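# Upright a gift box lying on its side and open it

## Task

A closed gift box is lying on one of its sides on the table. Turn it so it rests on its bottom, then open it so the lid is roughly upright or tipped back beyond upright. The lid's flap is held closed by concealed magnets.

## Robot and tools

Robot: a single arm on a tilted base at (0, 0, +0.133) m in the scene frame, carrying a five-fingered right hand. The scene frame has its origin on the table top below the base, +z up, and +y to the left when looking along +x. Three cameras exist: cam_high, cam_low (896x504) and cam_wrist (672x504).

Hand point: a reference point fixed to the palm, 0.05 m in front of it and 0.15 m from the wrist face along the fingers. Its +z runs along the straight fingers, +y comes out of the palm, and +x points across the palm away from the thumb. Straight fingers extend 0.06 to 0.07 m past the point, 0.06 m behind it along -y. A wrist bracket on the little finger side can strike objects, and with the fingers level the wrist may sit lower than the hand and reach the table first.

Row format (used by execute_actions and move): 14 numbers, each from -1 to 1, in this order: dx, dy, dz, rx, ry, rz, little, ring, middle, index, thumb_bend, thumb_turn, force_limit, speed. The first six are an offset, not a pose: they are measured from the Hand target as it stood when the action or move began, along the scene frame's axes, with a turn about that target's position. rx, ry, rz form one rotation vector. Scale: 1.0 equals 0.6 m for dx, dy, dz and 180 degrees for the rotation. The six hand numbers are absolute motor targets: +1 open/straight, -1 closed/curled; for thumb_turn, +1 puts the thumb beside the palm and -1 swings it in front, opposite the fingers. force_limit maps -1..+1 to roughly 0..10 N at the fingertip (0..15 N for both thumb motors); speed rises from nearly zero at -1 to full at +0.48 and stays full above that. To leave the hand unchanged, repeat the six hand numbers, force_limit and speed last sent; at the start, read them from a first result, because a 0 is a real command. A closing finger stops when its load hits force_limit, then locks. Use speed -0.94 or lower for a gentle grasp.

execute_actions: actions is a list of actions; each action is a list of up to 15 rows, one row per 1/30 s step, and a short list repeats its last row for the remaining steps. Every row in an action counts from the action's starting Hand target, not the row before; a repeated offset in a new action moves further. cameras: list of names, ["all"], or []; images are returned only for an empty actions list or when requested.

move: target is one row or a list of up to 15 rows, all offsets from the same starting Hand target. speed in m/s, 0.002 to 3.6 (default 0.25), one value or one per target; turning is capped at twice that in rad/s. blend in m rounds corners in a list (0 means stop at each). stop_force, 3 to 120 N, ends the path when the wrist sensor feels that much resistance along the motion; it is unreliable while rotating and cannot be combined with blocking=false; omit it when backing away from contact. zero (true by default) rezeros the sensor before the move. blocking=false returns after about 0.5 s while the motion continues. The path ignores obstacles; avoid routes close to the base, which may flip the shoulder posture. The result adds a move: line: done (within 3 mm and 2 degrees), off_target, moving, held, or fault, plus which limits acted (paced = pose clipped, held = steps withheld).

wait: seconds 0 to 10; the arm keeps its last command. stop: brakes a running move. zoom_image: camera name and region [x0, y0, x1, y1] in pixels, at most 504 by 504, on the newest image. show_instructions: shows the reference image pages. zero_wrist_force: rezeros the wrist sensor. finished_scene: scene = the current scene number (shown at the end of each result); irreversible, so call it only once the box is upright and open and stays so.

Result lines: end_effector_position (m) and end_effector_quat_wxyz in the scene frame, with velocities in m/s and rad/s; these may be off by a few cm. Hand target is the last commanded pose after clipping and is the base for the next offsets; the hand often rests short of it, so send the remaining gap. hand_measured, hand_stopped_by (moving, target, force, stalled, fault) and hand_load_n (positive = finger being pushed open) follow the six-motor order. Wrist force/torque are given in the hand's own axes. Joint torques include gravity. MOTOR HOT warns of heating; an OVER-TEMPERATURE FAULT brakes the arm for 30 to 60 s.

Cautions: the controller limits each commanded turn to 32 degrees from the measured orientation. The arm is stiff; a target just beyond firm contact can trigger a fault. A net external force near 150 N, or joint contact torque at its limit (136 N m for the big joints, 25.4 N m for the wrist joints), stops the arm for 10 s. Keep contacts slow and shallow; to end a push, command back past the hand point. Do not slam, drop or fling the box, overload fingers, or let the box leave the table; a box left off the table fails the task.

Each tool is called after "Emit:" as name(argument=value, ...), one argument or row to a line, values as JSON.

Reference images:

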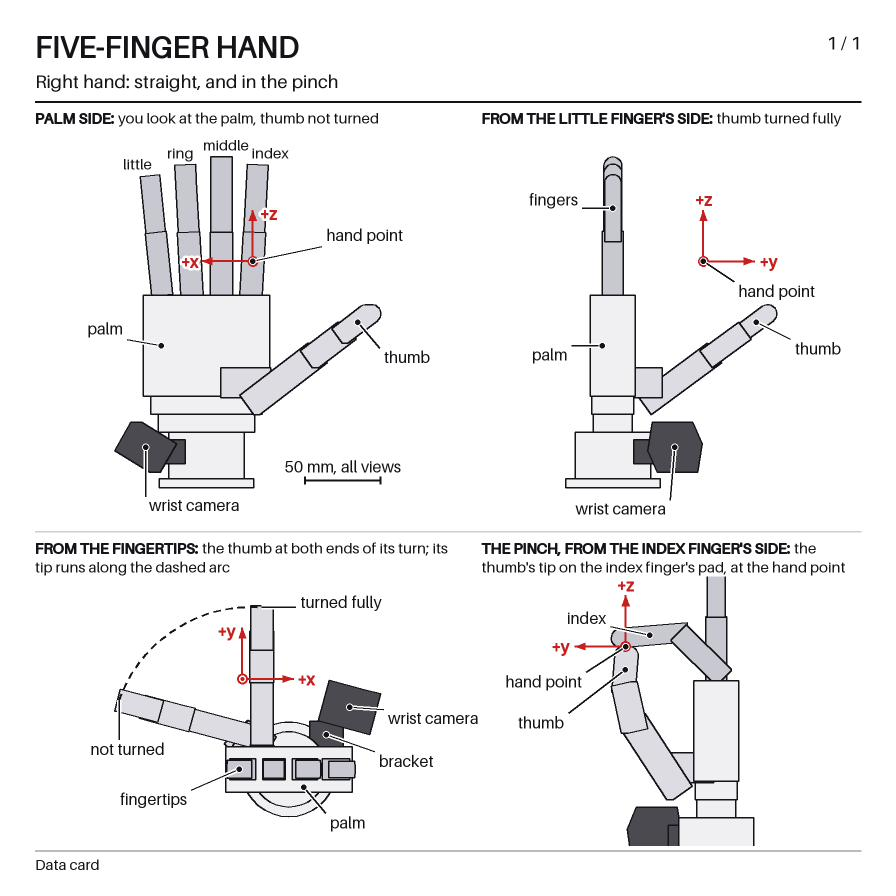

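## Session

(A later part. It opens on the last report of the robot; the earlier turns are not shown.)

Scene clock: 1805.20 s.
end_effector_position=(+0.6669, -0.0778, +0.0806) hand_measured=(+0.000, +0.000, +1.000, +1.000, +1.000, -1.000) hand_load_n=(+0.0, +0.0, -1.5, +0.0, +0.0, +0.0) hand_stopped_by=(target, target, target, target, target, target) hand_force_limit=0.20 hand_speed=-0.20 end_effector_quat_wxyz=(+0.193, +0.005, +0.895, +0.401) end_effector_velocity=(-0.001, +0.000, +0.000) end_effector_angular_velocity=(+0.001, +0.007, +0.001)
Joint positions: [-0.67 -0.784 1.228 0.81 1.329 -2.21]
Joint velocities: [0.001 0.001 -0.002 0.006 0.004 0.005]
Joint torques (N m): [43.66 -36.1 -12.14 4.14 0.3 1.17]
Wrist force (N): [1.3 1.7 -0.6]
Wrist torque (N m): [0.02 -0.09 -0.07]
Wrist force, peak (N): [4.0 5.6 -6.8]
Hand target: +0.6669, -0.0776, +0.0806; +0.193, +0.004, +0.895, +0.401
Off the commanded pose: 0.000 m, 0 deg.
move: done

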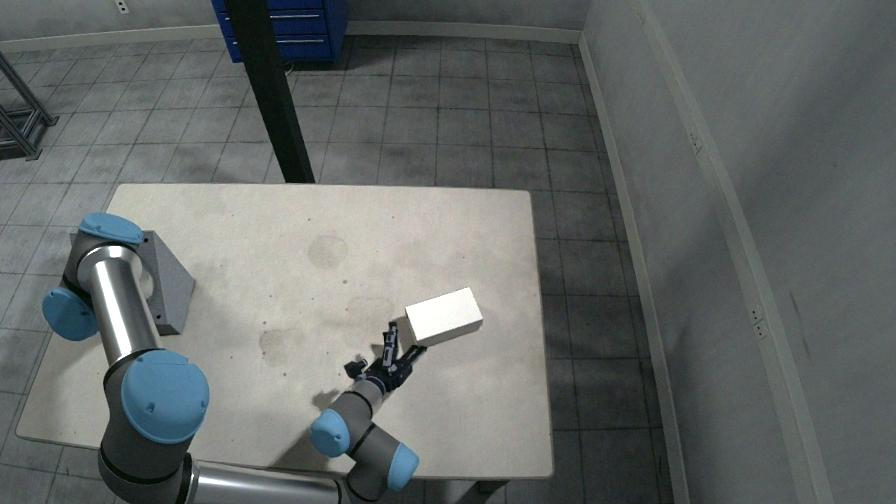

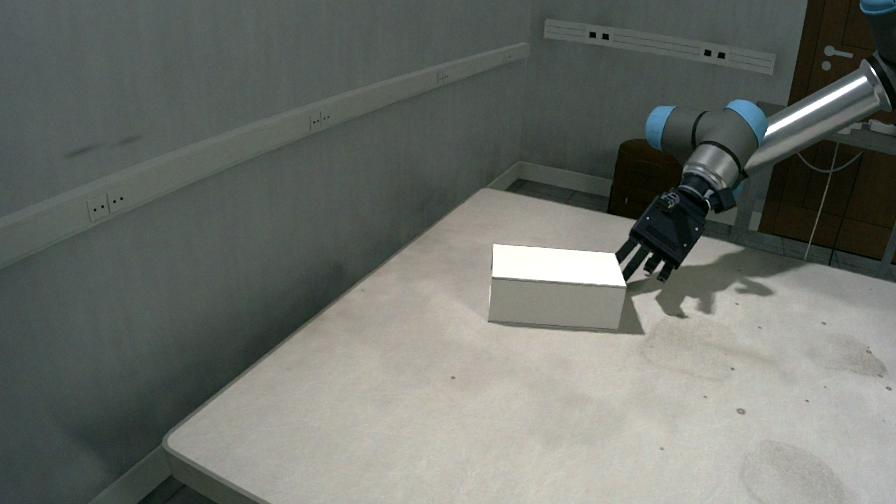

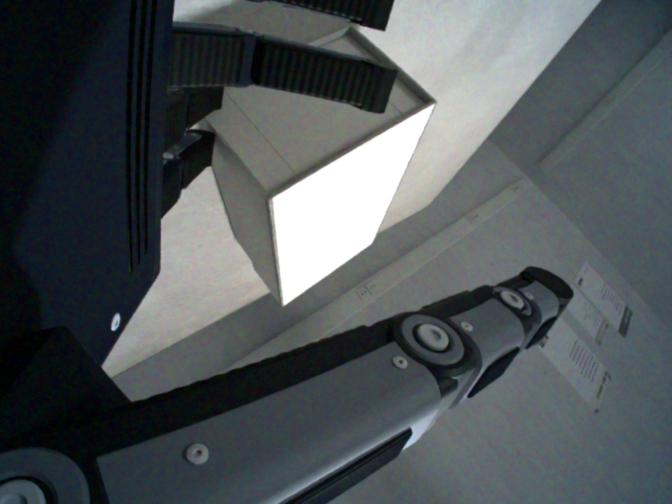

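Emit:
move(
  target=[-0.0491, 0.0087, -0.0145, -0.0193, -0.1094, 0, 0, 0, 1, 1, 1, -1, 0.2, -0.2],
  speed=0.05,
  cameras=["cam_high", "cam_wrist", "cam_low"],
)

Emit:
zoom_image(
  camera="cam_high",
  region=[390, 300, 460, 370],
)

Emit:
zoom_image(
  camera="cam_wrist",
  region=[150, 60, 350, 220],
)

Emit:
zoom_image(
  camera="cam_low",
  region=[490, 200, 730, 340],
)

Scene clock: 1816.00 s.
end_effector_position=(+0.6375, -0.0725, +0.0719) hand_measured=(+0.000, +0.000, +0.998, +1.000, +1.000, -1.000) hand_load_n=(+0.0, +0.0, -4.0, +0.5, +0.0, +0.0) hand_stopped_by=(target, target, target, target, target, target) hand_force_limit=0.20 hand_speed=-0.20 end_effector_quat_wxyz=(+0.344, -0.070, +0.861, +0.369) end_effector_velocity=(+0.001, -0.001, +0.001) end_effector_angular_velocity=(+0.000, +0.006, -0.001)
Joint positions: [-0.76 -0.871 1.454 0.533 1.136 -2.512]
Joint velocities: [0.002 -0.001 -0.003 0.004 0.005 0.006]
Joint torques (N m): [39.64 -38.78 -10.78 3.67 0.94 1.78]
Wrist force (N): [0.4 3.8 -1.2]
Wrist torque (N m): [-0.05 -0.12 -0.03]
Wrist force, peak (N): [-0.8 9.4 -11.2]
Hand target: +0.6375, -0.0724, +0.0719; +0.343, -0.070, +0.861, +0.369
Off the commanded pose: 0.000 m, 0 deg.
move: done

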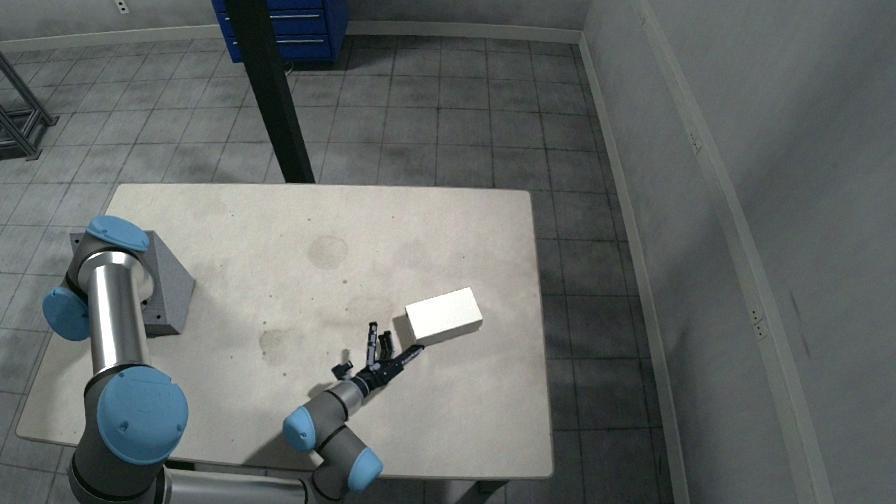

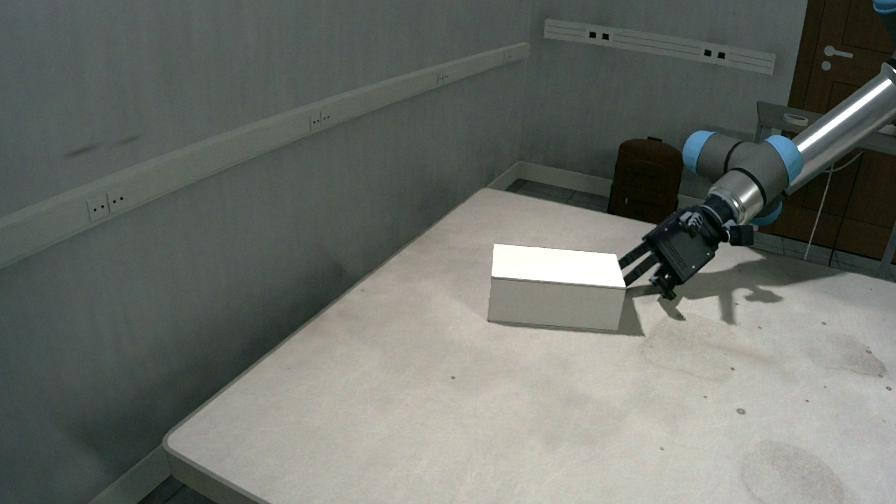

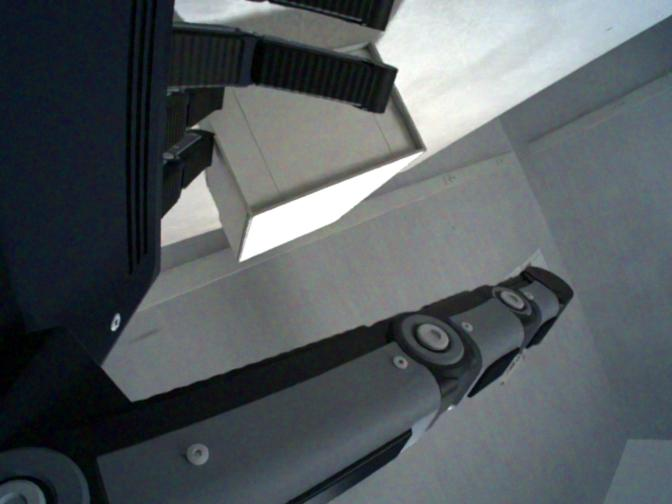

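Scaled by 7.200 from the camera's 896x504 image, which has a finer 1280x720 frame.

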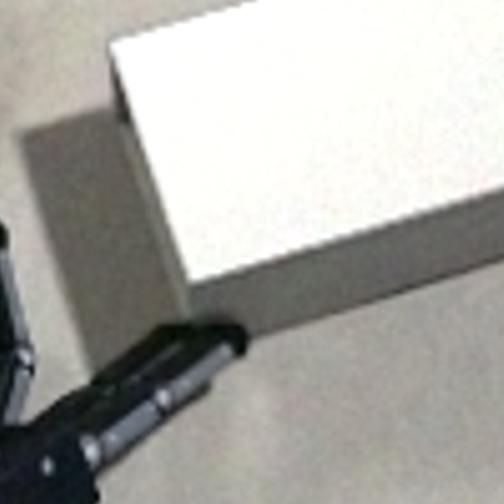

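Scaled by 2.520 from the camera's 672x504 image, which has a finer 960x720 frame.

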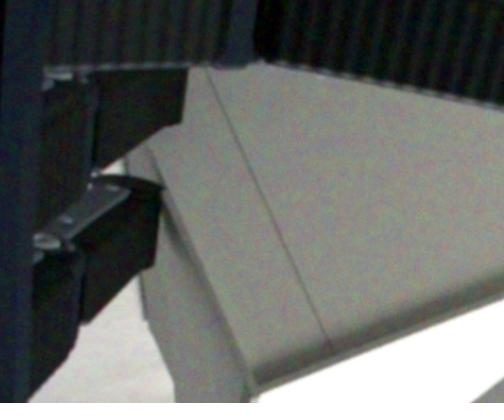

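Scaled by 2.100 from the camera's 896x504 image, which has a finer 1280x720 frame.

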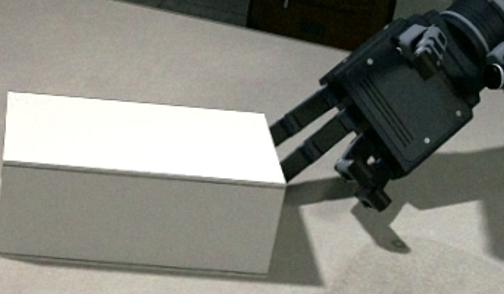

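Emit:
move(
  target=[
    [-0.03, -0.04, 0.08, 0, 0, 0, 0, 1, 0, 1, 1, -1, 0.2, -0.2],
    [-0.09, 0.04, 0.11, 0.009, 0.011, -0.168, 0, 1, 0, 1, 1, -1, 0.2, -0.2],
    [-0.045, 0.0768, 0.1, 0.018, 0.022, -0.3366, 0, 1, 0, 1, 1, -1, 0.2, -0.2],
    [-0.045, 0.0768, 0.036, 0.018, 0.022, -0.3366, 0, 1, 0, 1, 1, -1, 0.2, -0.2],
  ],
  speed=[0.1, 0.2, 0.2, 0.06],
  blend=[0.01, 0.02, 0.005, 0],
  cameras=["all"],
)

Emit:
zoom_image(
  camera="cam_high",
  region=[370, 295, 450, 355],
)

Emit:
zoom_image(
  camera="cam_wrist",
  region=[150, 0, 450, 250],
)

Emit:
zoom_image(
  camera="cam_low",
  region=[560, 210, 740, 340],
)

Scene clock: 2217.67 s.
end_effector_position=(+0.6104, -0.0263, +0.0935) hand_measured=(+0.000, +1.000, +0.000, +1.000, +1.000, -1.000) hand_load_n=(+0.0, +0.0, +0.0, +0.0, +0.0, +0.0) hand_stopped_by=(target, target, target, target, target, target) hand_force_limit=0.20 hand_speed=-0.20 end_effector_quat_wxyz=(+0.456, +0.395, +0.779, +0.170) end_effector_velocity=(+0.000, +0.000, +0.000) end_effector_angular_velocity=(+0.001, +0.003, -0.001)
Joint positions: [-0.475 -0.987 2.224 -0.967 1.714 -1.544]
Joint velocities: [0.003 -0.002 -0.001 0.005 0.005 0.002]
Joint torques (N m): [34.38 -36.07 -4.2 2.69 0.4 1.17]
Wrist force (N): [0.8 0.9 -0.3]
Wrist torque (N m): [0.15 -0.08 -0.01]
Wrist force, peak (N): [-1.2 5.1 -2.0]
Hand target: +0.6105, -0.0263, +0.0935; +0.456, +0.395, +0.779, +0.170
Off the commanded pose: 0.000 m, 0 deg.
move: done

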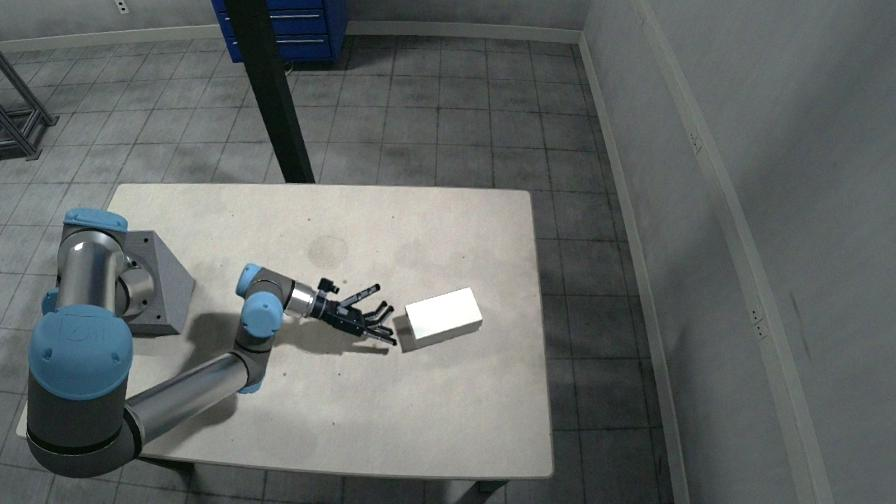

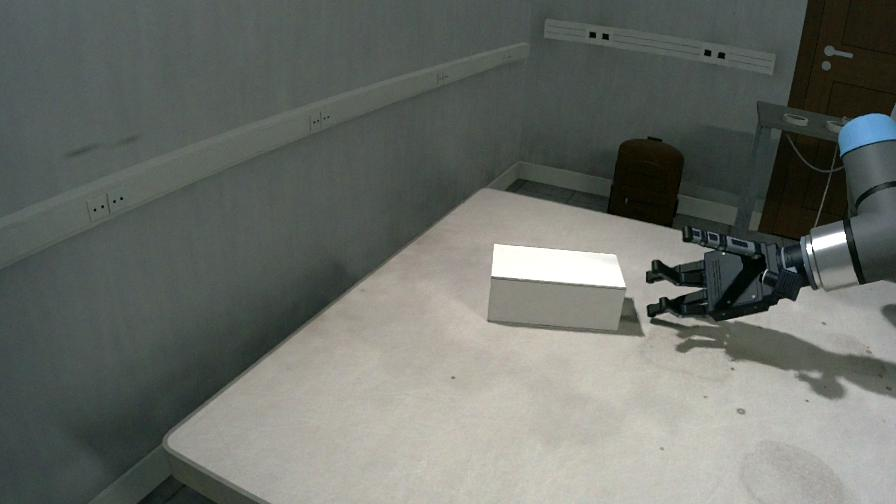

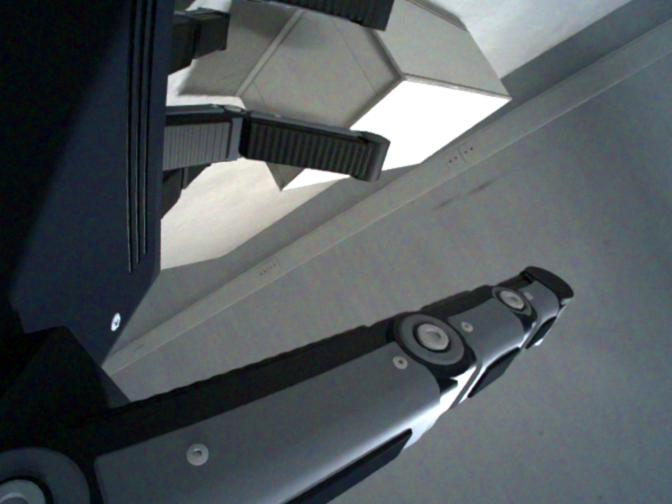

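Scaled by 6.300 from the camera's 896x504 image, which has a finer 1280x720 frame.

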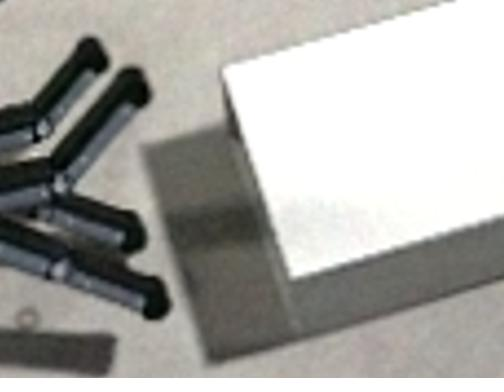

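Scaled by 1.680 from the camera's 672x504 image, which has a finer 960x720 frame.

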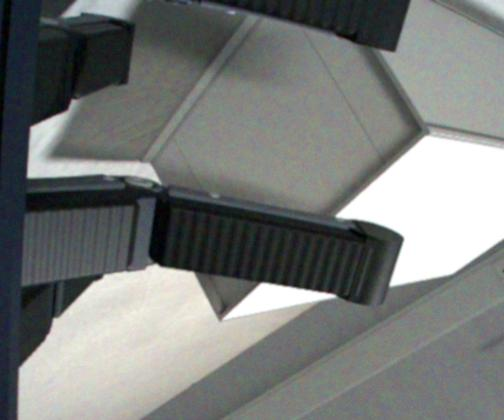

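Scaled by 2.800 from the camera's 896x504 image, which has a finer 1280x720 frame.

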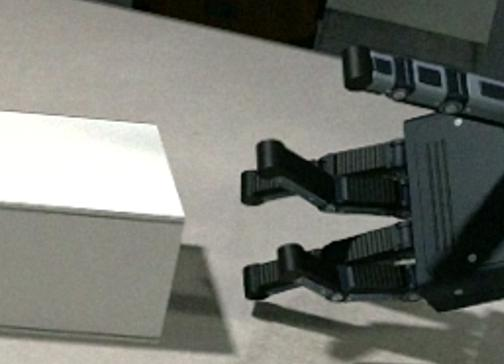

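Emit:
move(
  target=[
    [-0.005, 0.0141, 0, 0, 0, 0, 0, 1, 0, 1, 1, -1, 0.2, -0.2],
    [0.0616, 0.0377, 0, 0, 0, 0, 0, 1, 0, 1, 1, -1, 0.2, -0.2],
  ],
  speed=[0.05, 0.03],
  cameras=["all"],
)

Emit:
zoom_image(
  camera="cam_high",
  region=[370, 295, 450, 355],
)

Emit:
zoom_image(
  camera="cam_wrist",
  region=[150, 0, 450, 250],
)

Emit:
zoom_image(
  camera="cam_low",
  region=[560, 210, 740, 340],
)

Scene clock: 2234.00 s.
end_effector_position=(+0.6474, -0.0036, +0.0934) hand_measured=(+0.000, +1.000, +0.000, +1.000, +1.000, -1.000) hand_load_n=(+0.0, +0.0, +0.0, +0.0, +0.0, +0.0) hand_stopped_by=(target, target, target, target, target, target) hand_force_limit=0.20 hand_speed=-0.20 end_effector_quat_wxyz=(+0.455, +0.395, +0.779, +0.170)
Joint positions: [-0.402 -0.906 2.106 -0.927 1.784 -1.524]
Joint torques (N m): [23.23 -35.97 7.41 -2.11 -3.06 0.51]
Wrist force (N): [0.9 0.9 -0.1]
Wrist torque (N m): [0.16 -0.13 -0.10]
Wrist force, peak (N): [1.2 0.8 -0.4]
Hand target: +0.6474, -0.0037, +0.0935; +0.456, +0.395, +0.779, +0.170
Off the commanded pose: 0.000 m, 0 deg.
move: done

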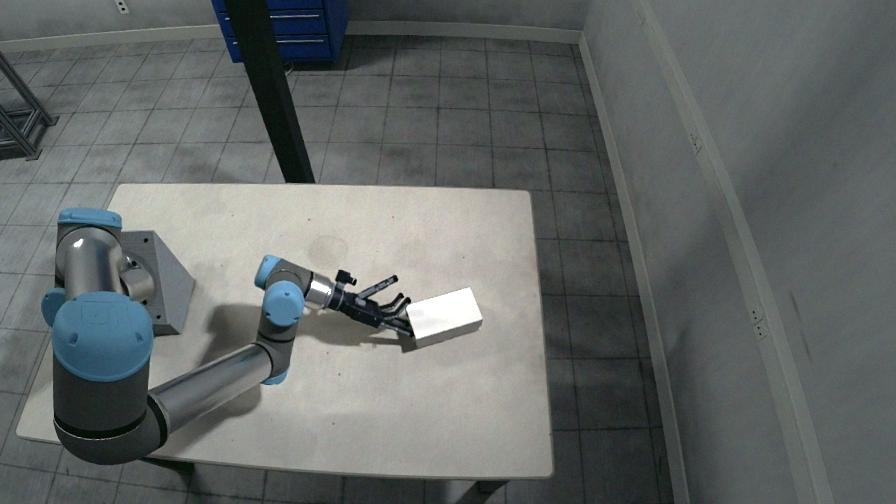

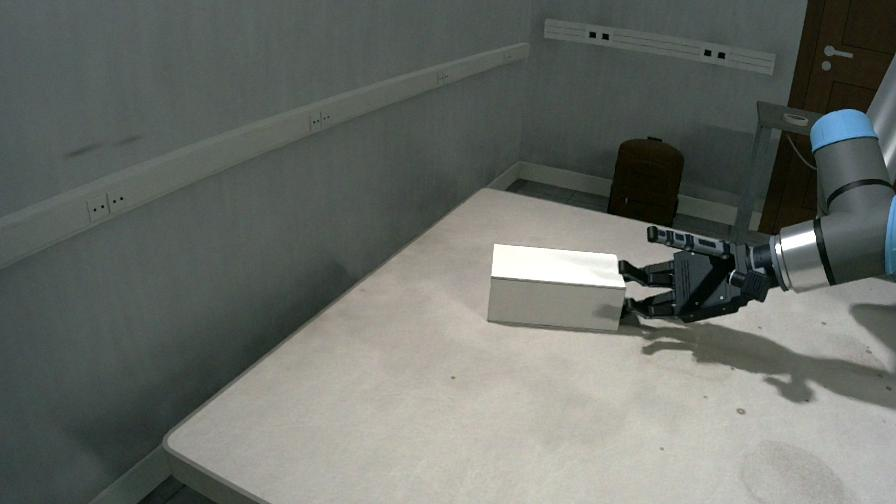

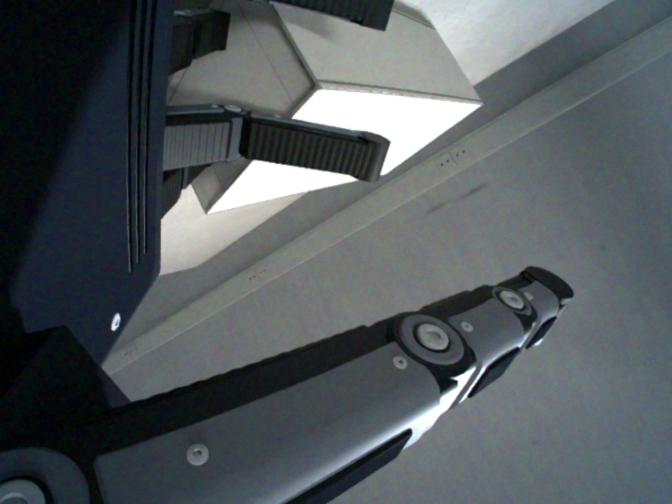

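Scaled by 6.300 from the camera's 896x504 image, which has a finer 1280x720 frame.

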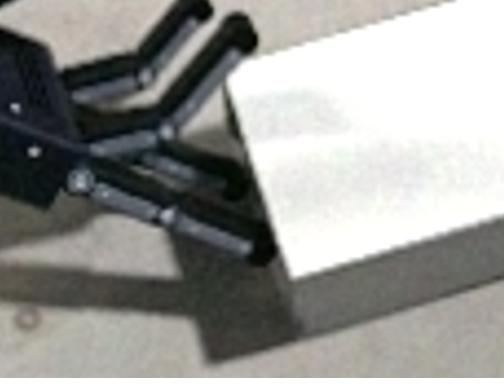

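Scaled by 1.680 from the camera's 672x504 image, which has a finer 960x720 frame.

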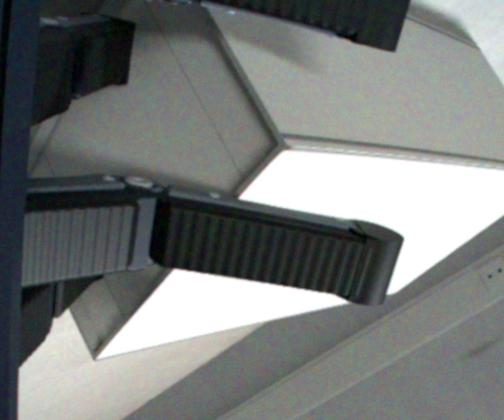

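Scaled by 2.800 from the camera's 896x504 image, which has a finer 1280x720 frame.

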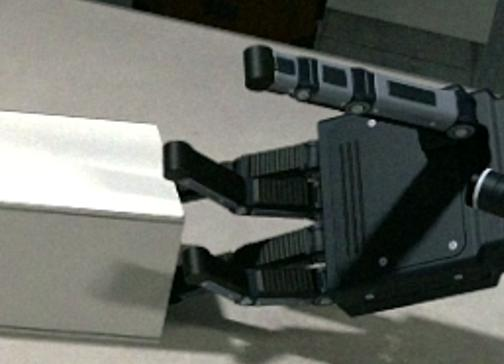

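Emit:
move(
  target=[0.0236, 0.0083, 0, 0, 0, 0, 0, 1, 0, 1, 1, -1, 0.2, -0.2],
  speed=0.03,
  cameras=["cam_low", "cam_high", "cam_wrist"],
)

Emit:
zoom_image(
  camera="cam_high",
  region=[370, 295, 450, 355],
)

Emit:
zoom_image(
  camera="cam_wrist",
  region=[150, 0, 450, 250],
)

Emit:
zoom_image(
  camera="cam_low",
  region=[560, 210, 740, 340],
)

Scene clock: 2239.13 s.
end_effector_position=(+0.6616, +0.0014, +0.0934) hand_measured=(+0.000, +1.000, +0.000, +1.000, +1.000, -1.000) hand_load_n=(+0.0, +0.0, +0.0, +0.0, +0.0, +0.0) hand_stopped_by=(target, target, target, target, target, target) hand_force_limit=0.20 hand_speed=-0.20 end_effector_quat_wxyz=(+0.455, +0.395, +0.779, +0.170)
Joint positions: [-0.384 -0.882 2.062 -0.905 1.801 -1.519]
Joint torques (N m): [25.52 -35.9 7.29 -2.07 -2.98 0.41]
Wrist force (N): [1.1 0.8 0.0]
Wrist torque (N m): [0.13 -0.16 -0.08]
Wrist force, peak (N): [0.9 1.1 -0.9]
Hand target: +0.6616, +0.0013, +0.0935; +0.456, +0.395, +0.779, +0.170
Off the commanded pose: 0.000 m, 0 deg.
move: done

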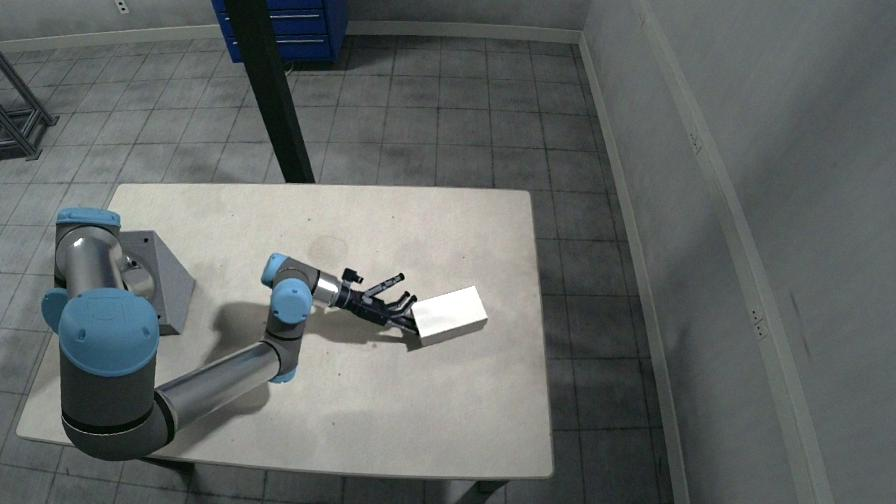

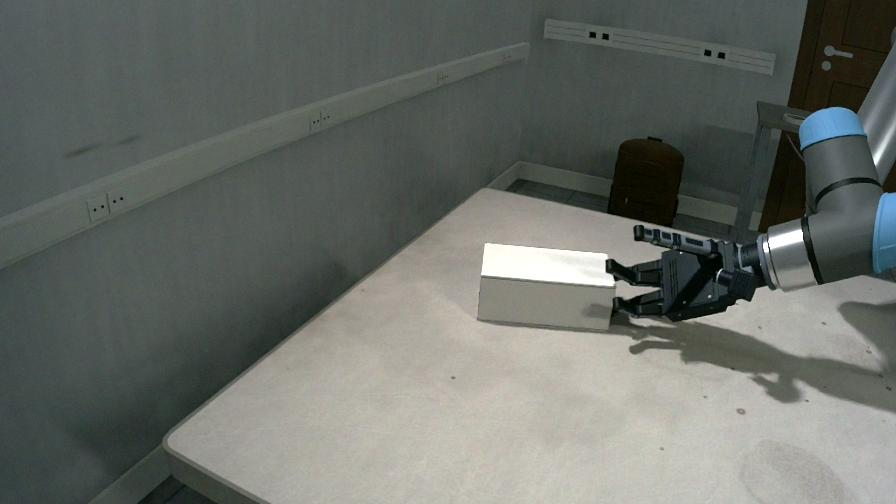

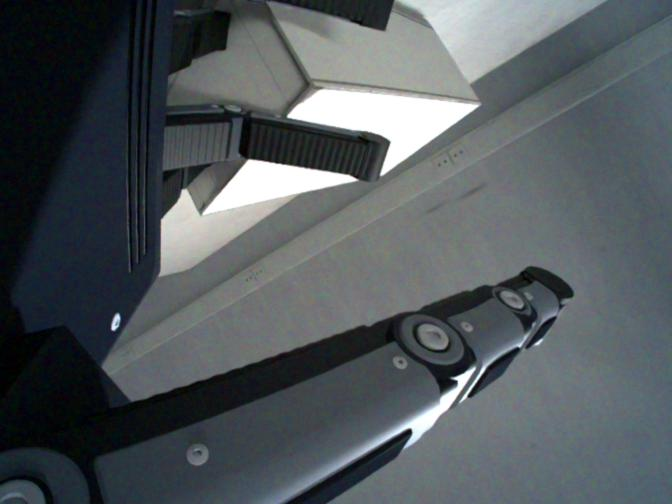

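Scaled by 6.300 from the camera's 896x504 image, which has a finer 1280x720 frame.

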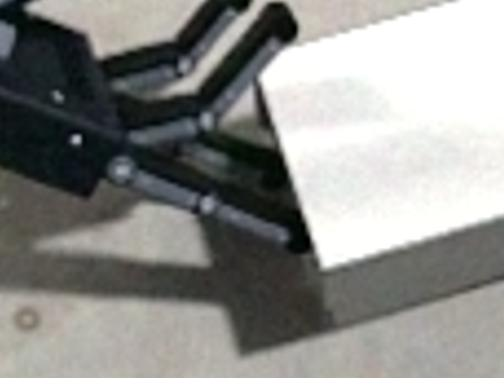

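Scaled by 1.680 from the camera's 672x504 image, which has a finer 960x720 frame.

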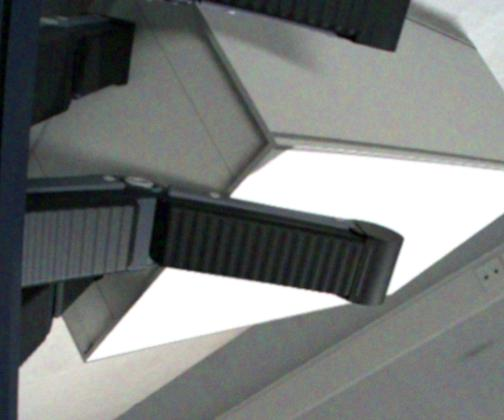

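Scaled by 2.800 from the camera's 896x504 image, which has a finer 1280x720 frame.

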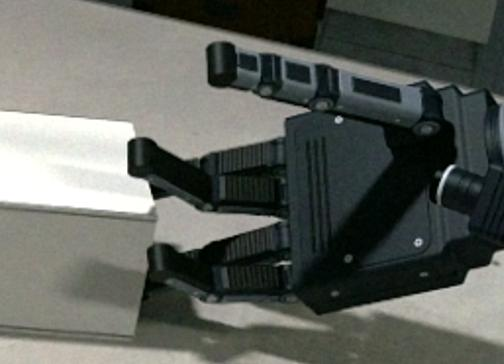

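Emit:
move(
  target=[0, 0, -0.02, 0, 0, 0, 0, 1, 0, 1, 1, -1, 0.2, -0.2],
  speed=0.006,
  stop_force=4,
  cameras=["cam_low"],
)

Emit:
zoom_image(
  camera="cam_low",
  region=[560, 210, 740, 340],
)

Scene clock: 2245.77 s.
end_effector_position=(+0.6616, +0.0012, +0.0867) hand_measured=(+0.000, +1.000, +0.000, +1.000, +1.000, -1.000) hand_load_n=(+0.0, -3.5, +0.0, +0.0, +0.0, +0.0) hand_stopped_by=(target, target, target, target, target, target) hand_force_limit=0.20 hand_speed=-0.20 end_effector_quat_wxyz=(+0.456, +0.395, +0.779, +0.170)
Joint positions: [-0.396 -0.871 2.061 -0.917 1.789 -1.522]
Joint torques (N m): [36.03 -35.47 -1.67 2.87 1.05 0.95]
Wrist force (N): [-1.9 2.6 -3.6]
Wrist torque (N m): [0.20 -0.06 -0.07]
Wrist force, peak (N): [-3.7 4.2 -5.3]
Hand target: +0.6616, +0.0012, +0.0867; +0.456, +0.395, +0.779, +0.170 (not the last commanded pose)
Off the commanded pose: 0.005 m, 0 deg.
move: contact
Images, in order (width x height): cam_low 896x504.

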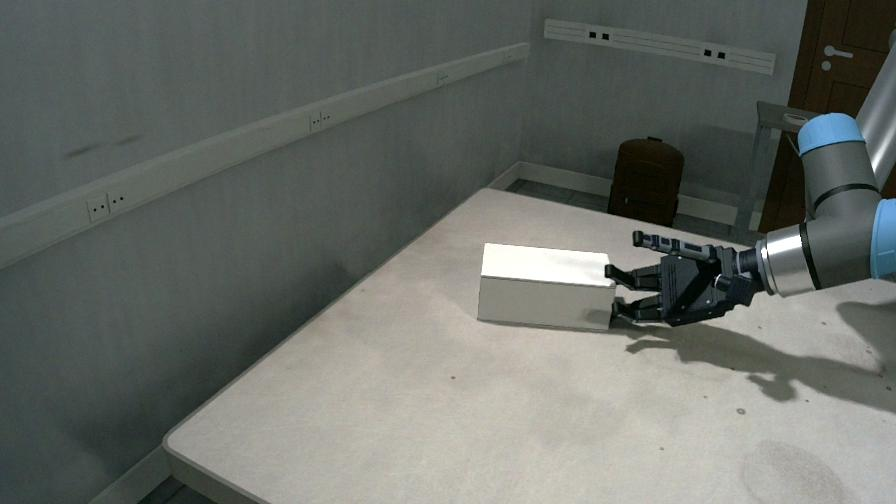

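Scaled by 2.800 from the camera's 896x504 image, which has a finer 1280x720 frame.

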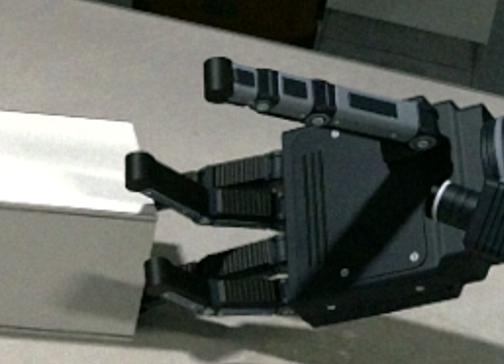

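Emit:
move(
  target=[-0.0121, 0.0342, -0.007, -0.0681, -0.024, 0, 0, 1, 0, 1, 1, -1, 0.2, -0.2],
  speed=0.05,
  cameras=["cam_low", "cam_high"],
)

Emit:
zoom_image(
  camera="cam_low",
  region=[460, 210, 700, 340],
)

Emit:
zoom_image(
  camera="cam_high",
  region=[380, 280, 500, 360],
)

Scene clock: 2252.83 s.
end_effector_position=(+0.6542, +0.0219, +0.0825) hand_measured=(+0.000, +1.000, +0.000, +1.000, +1.000, -1.000) hand_load_n=(+0.0, -2.0, +0.0, +0.0, +0.0, +0.0) hand_stopped_by=(target, target, target, target, target, target) hand_force_limit=0.20 hand_speed=-0.20 end_effector_quat_wxyz=(+0.524, +0.338, +0.775, +0.101)
Joint positions: [-0.393 -0.787 2.116 -1.205 1.785 -1.728]
Joint torques (N m): [22.6 -35.92 -3.53 2.62 -1.2 1.65]
Wrist force (N): [-0.9 3.0 -1.4]
Wrist torque (N m): [0.16 -0.14 -0.04]
Wrist force, peak (N): [-3.7 4.5 -7.7]
Hand target: +0.6543, +0.0218, +0.0825; +0.524, +0.338, +0.775, +0.101
Off the commanded pose: 0.000 m, 0 deg.
move: done
Images, in order (width x height): cam_high 896x504, cam_low 896x504.

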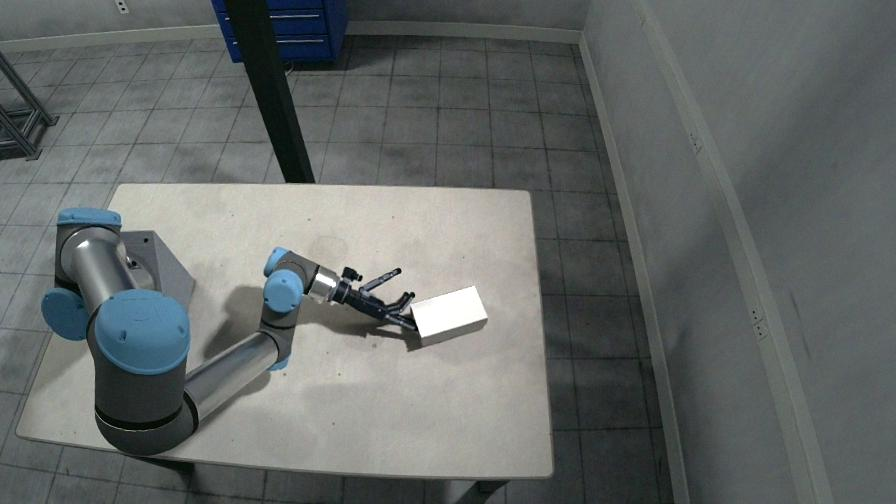

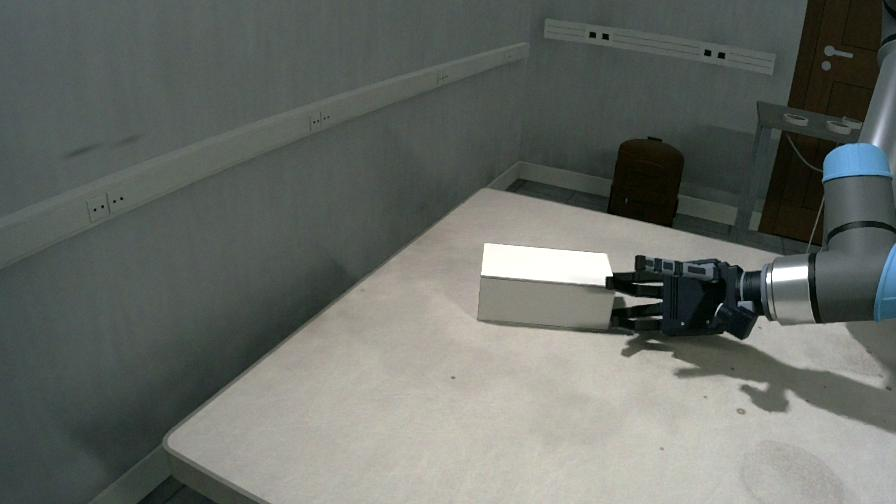

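Scaled by 2.100 from the camera's 896x504 image, which has a finer 1280x720 frame.

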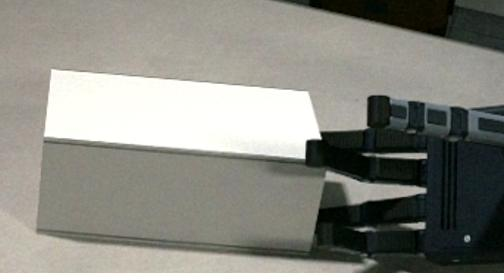

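Scaled by 4.200 from the camera's 896x504 image, which has a finer 1280x720 frame.

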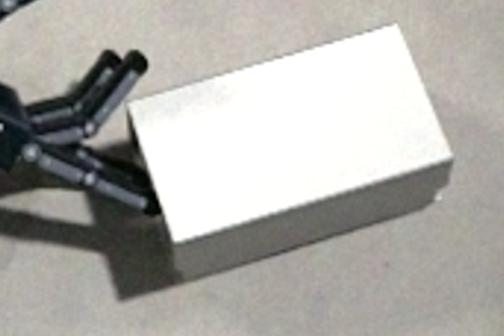

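Emit:
move(
  target=[-0.0105, 0.0297, -0.0137, -0.0629, -0.0222, 0, 0, 1, 0, 1, 1, -1, 0.2, -0.2],
  speed=0.05,
  cameras=["cam_low", "cam_high", "cam_wrist"],
)

Emit:
zoom_image(
  camera="cam_low",
  region=[460, 210, 700, 340],
)

Emit:
zoom_image(
  camera="cam_high",
  region=[380, 280, 500, 360],
)

Emit:
zoom_image(
  camera="cam_wrist",
  region=[150, 0, 450, 250],
)

Scene clock: 2259.13 s.
end_effector_position=(+0.6480, +0.0397, +0.0743) hand_measured=(+0.000, +1.000, +0.000, +1.000, +1.000, -1.000) hand_load_n=(+0.0, -1.0, -0.5, +0.0, +0.0, +0.0) hand_stopped_by=(target, target, target, target, target, target) hand_force_limit=0.20 hand_speed=-0.20 end_effector_quat_wxyz=(+0.582, +0.280, +0.763, +0.036) end_effector_velocity=(+0.000, -0.001, -0.001) end_effector_angular_velocity=(+0.004, +0.004, -0.002)
Joint positions: [-0.411 -0.688 2.147 -1.469 1.734 -1.914]
Joint velocities: [-0.001 -0.002 -0.001 0.006 0.003 0.004]
Joint torques (N m): [31.86 -35.94 3.47 2.02 0.58 1.96]
Wrist force (N): [-1.5 1.7 -1.4]
Wrist torque (N m): [0.22 -0.05 -0.09]
Wrist force, peak (N): [-3.2 3.0 -4.0]
Hand target: +0.6480, +0.0396, +0.0743; +0.582, +0.281, +0.763, +0.036
Off the commanded pose: 0.000 m, 0 deg.
move: done

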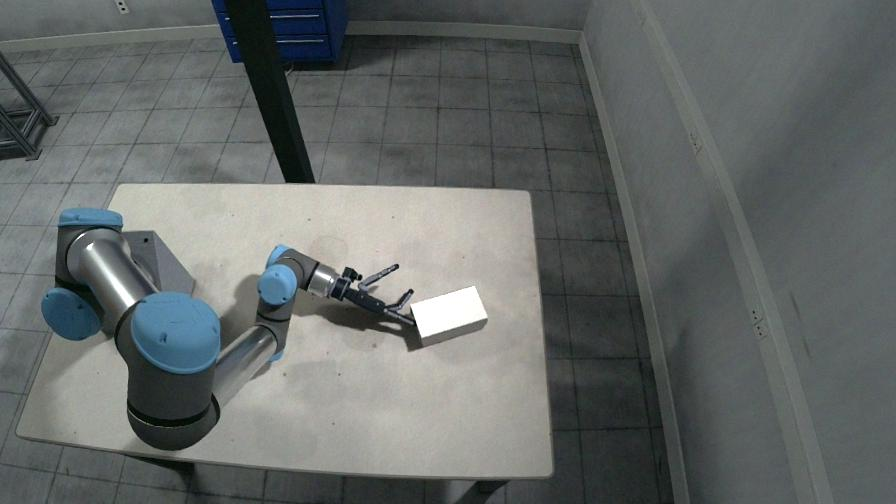

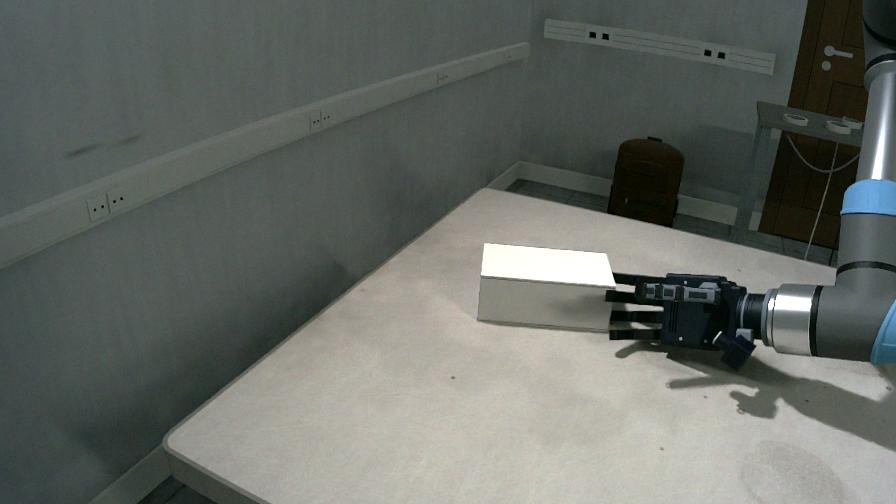

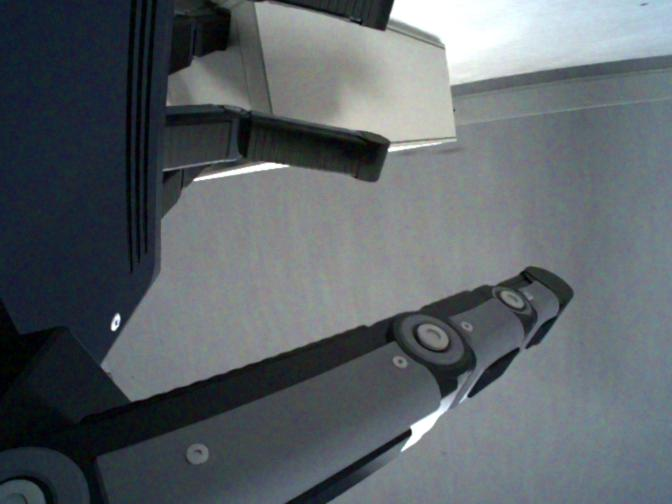

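Scaled by 2.100 from the camera's 896x504 image, which has a finer 1280x720 frame.

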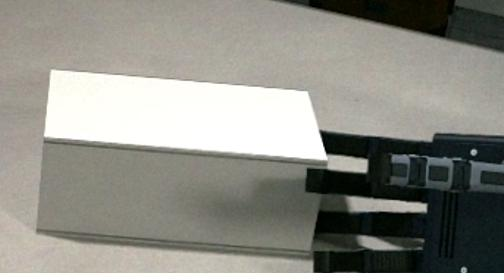

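Scaled by 4.200 from the camera's 896x504 image, which has a finer 1280x720 frame.

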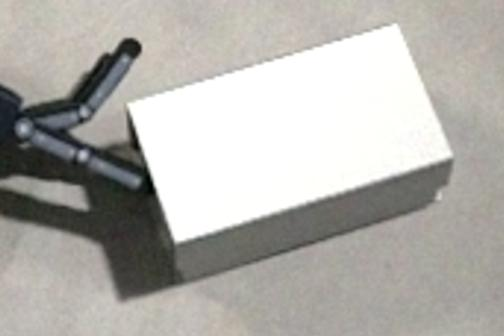

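Scaled by 1.680 from the camera's 672x504 image, which has a finer 960x720 frame.

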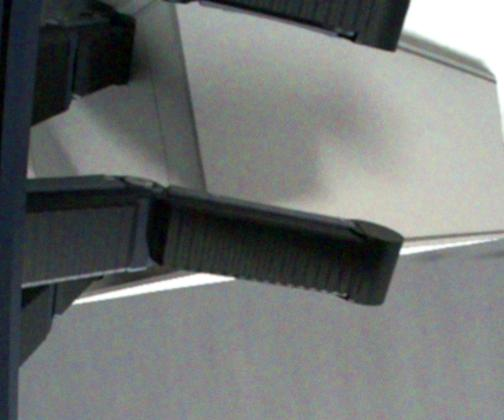

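Emit:
wait(
  seconds=0.1,
  cameras=["all"],
)

Scene clock: 2440.83 s.
end_effector_position=(+0.6480, +0.0396, +0.0743) hand_measured=(+0.000, +1.000, +0.000, +1.000, +1.000, -1.000) hand_load_n=(+0.0, -1.0, +0.0, +0.0, -0.5, +0.0) hand_stopped_by=(target, target, target, target, target, target) hand_force_limit=0.20 hand_speed=-0.20 end_effector_quat_wxyz=(+0.582, +0.281, +0.763, +0.036)
Joint positions: [-0.411 -0.688 2.147 -1.468 1.734 -1.914]
Joint torques (N m): [37.98 -36.53 -2.4 1.5 0.43 1.62]
Wrist force (N): [-0.8 1.3 -1.4]
Wrist torque (N m): [0.23 -0.01 -0.10]
Wrist force, peak (N): [-1.5 2.1 -1.7]
Hand target: +0.6480, +0.0396, +0.0743; +0.582, +0.281, +0.763, +0.036
Off the commanded pose: 0.000 m, 0 deg.
wait: 0.10 s; at rest from the start

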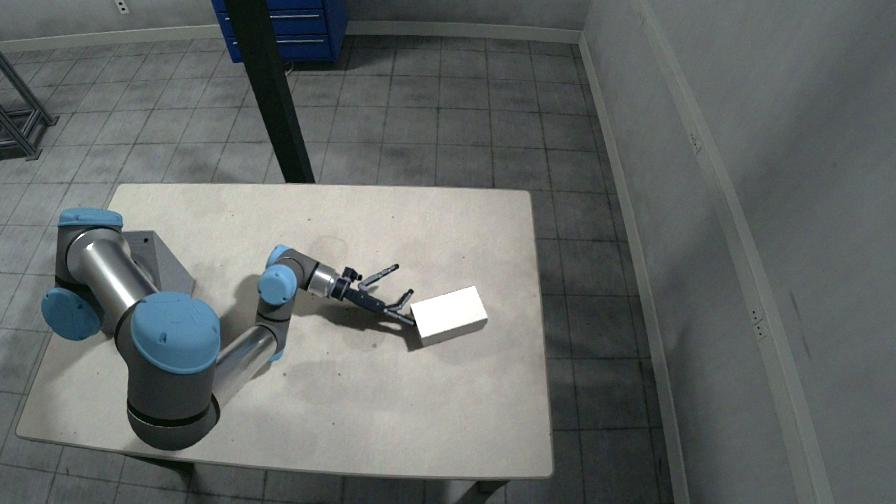

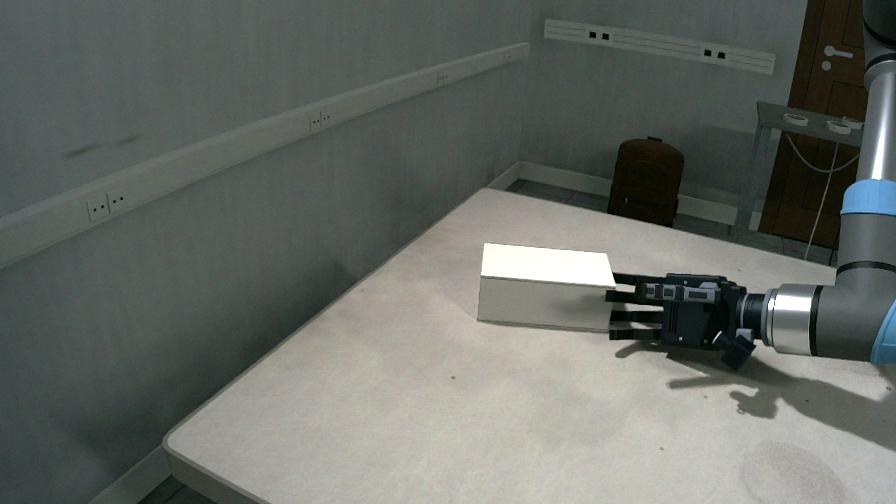

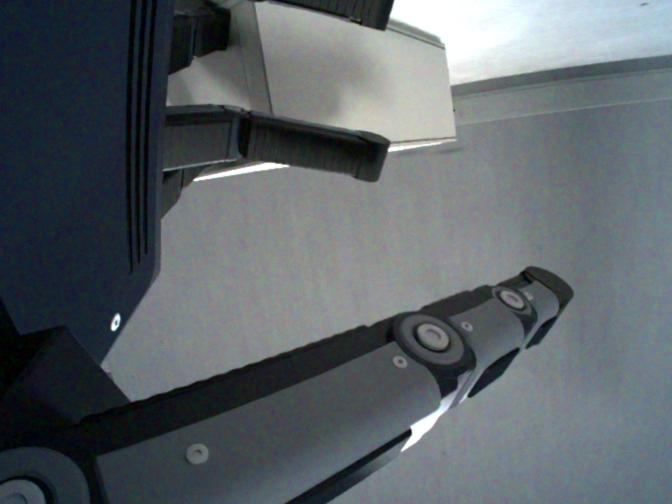

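Emit:
zoom_image(
  camera="cam_wrist",
  region=[160, 0, 480, 200],
)

Emit:
zoom_image(
  camera="cam_high",
  region=[350, 250, 510, 370],
)

Emit:
zoom_image(
  camera="cam_low",
  region=[460, 220, 760, 380],
)

Scaled by 1.575 from the camera's 672x504 image, which has a finer 960x720 frame.

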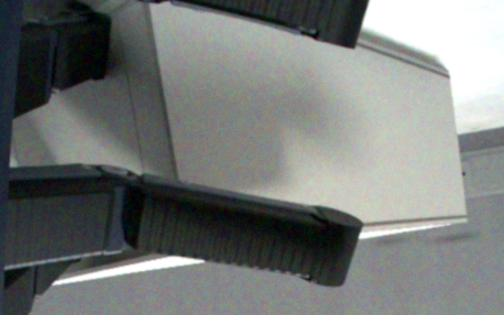

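Scaled by 3.150 from the camera's 896x504 image, which has a finer 1280x720 frame.

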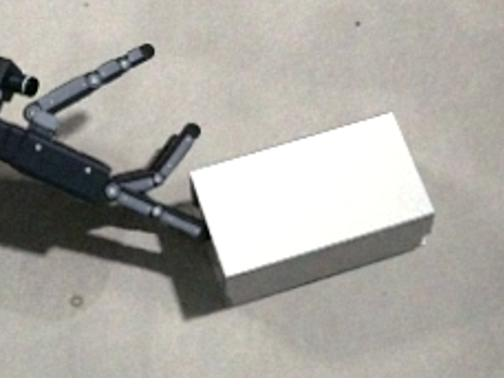

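Scaled by 1.680 from the camera's 896x504 image, which has a finer 1280x720 frame.

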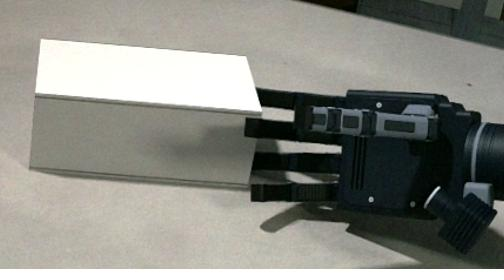

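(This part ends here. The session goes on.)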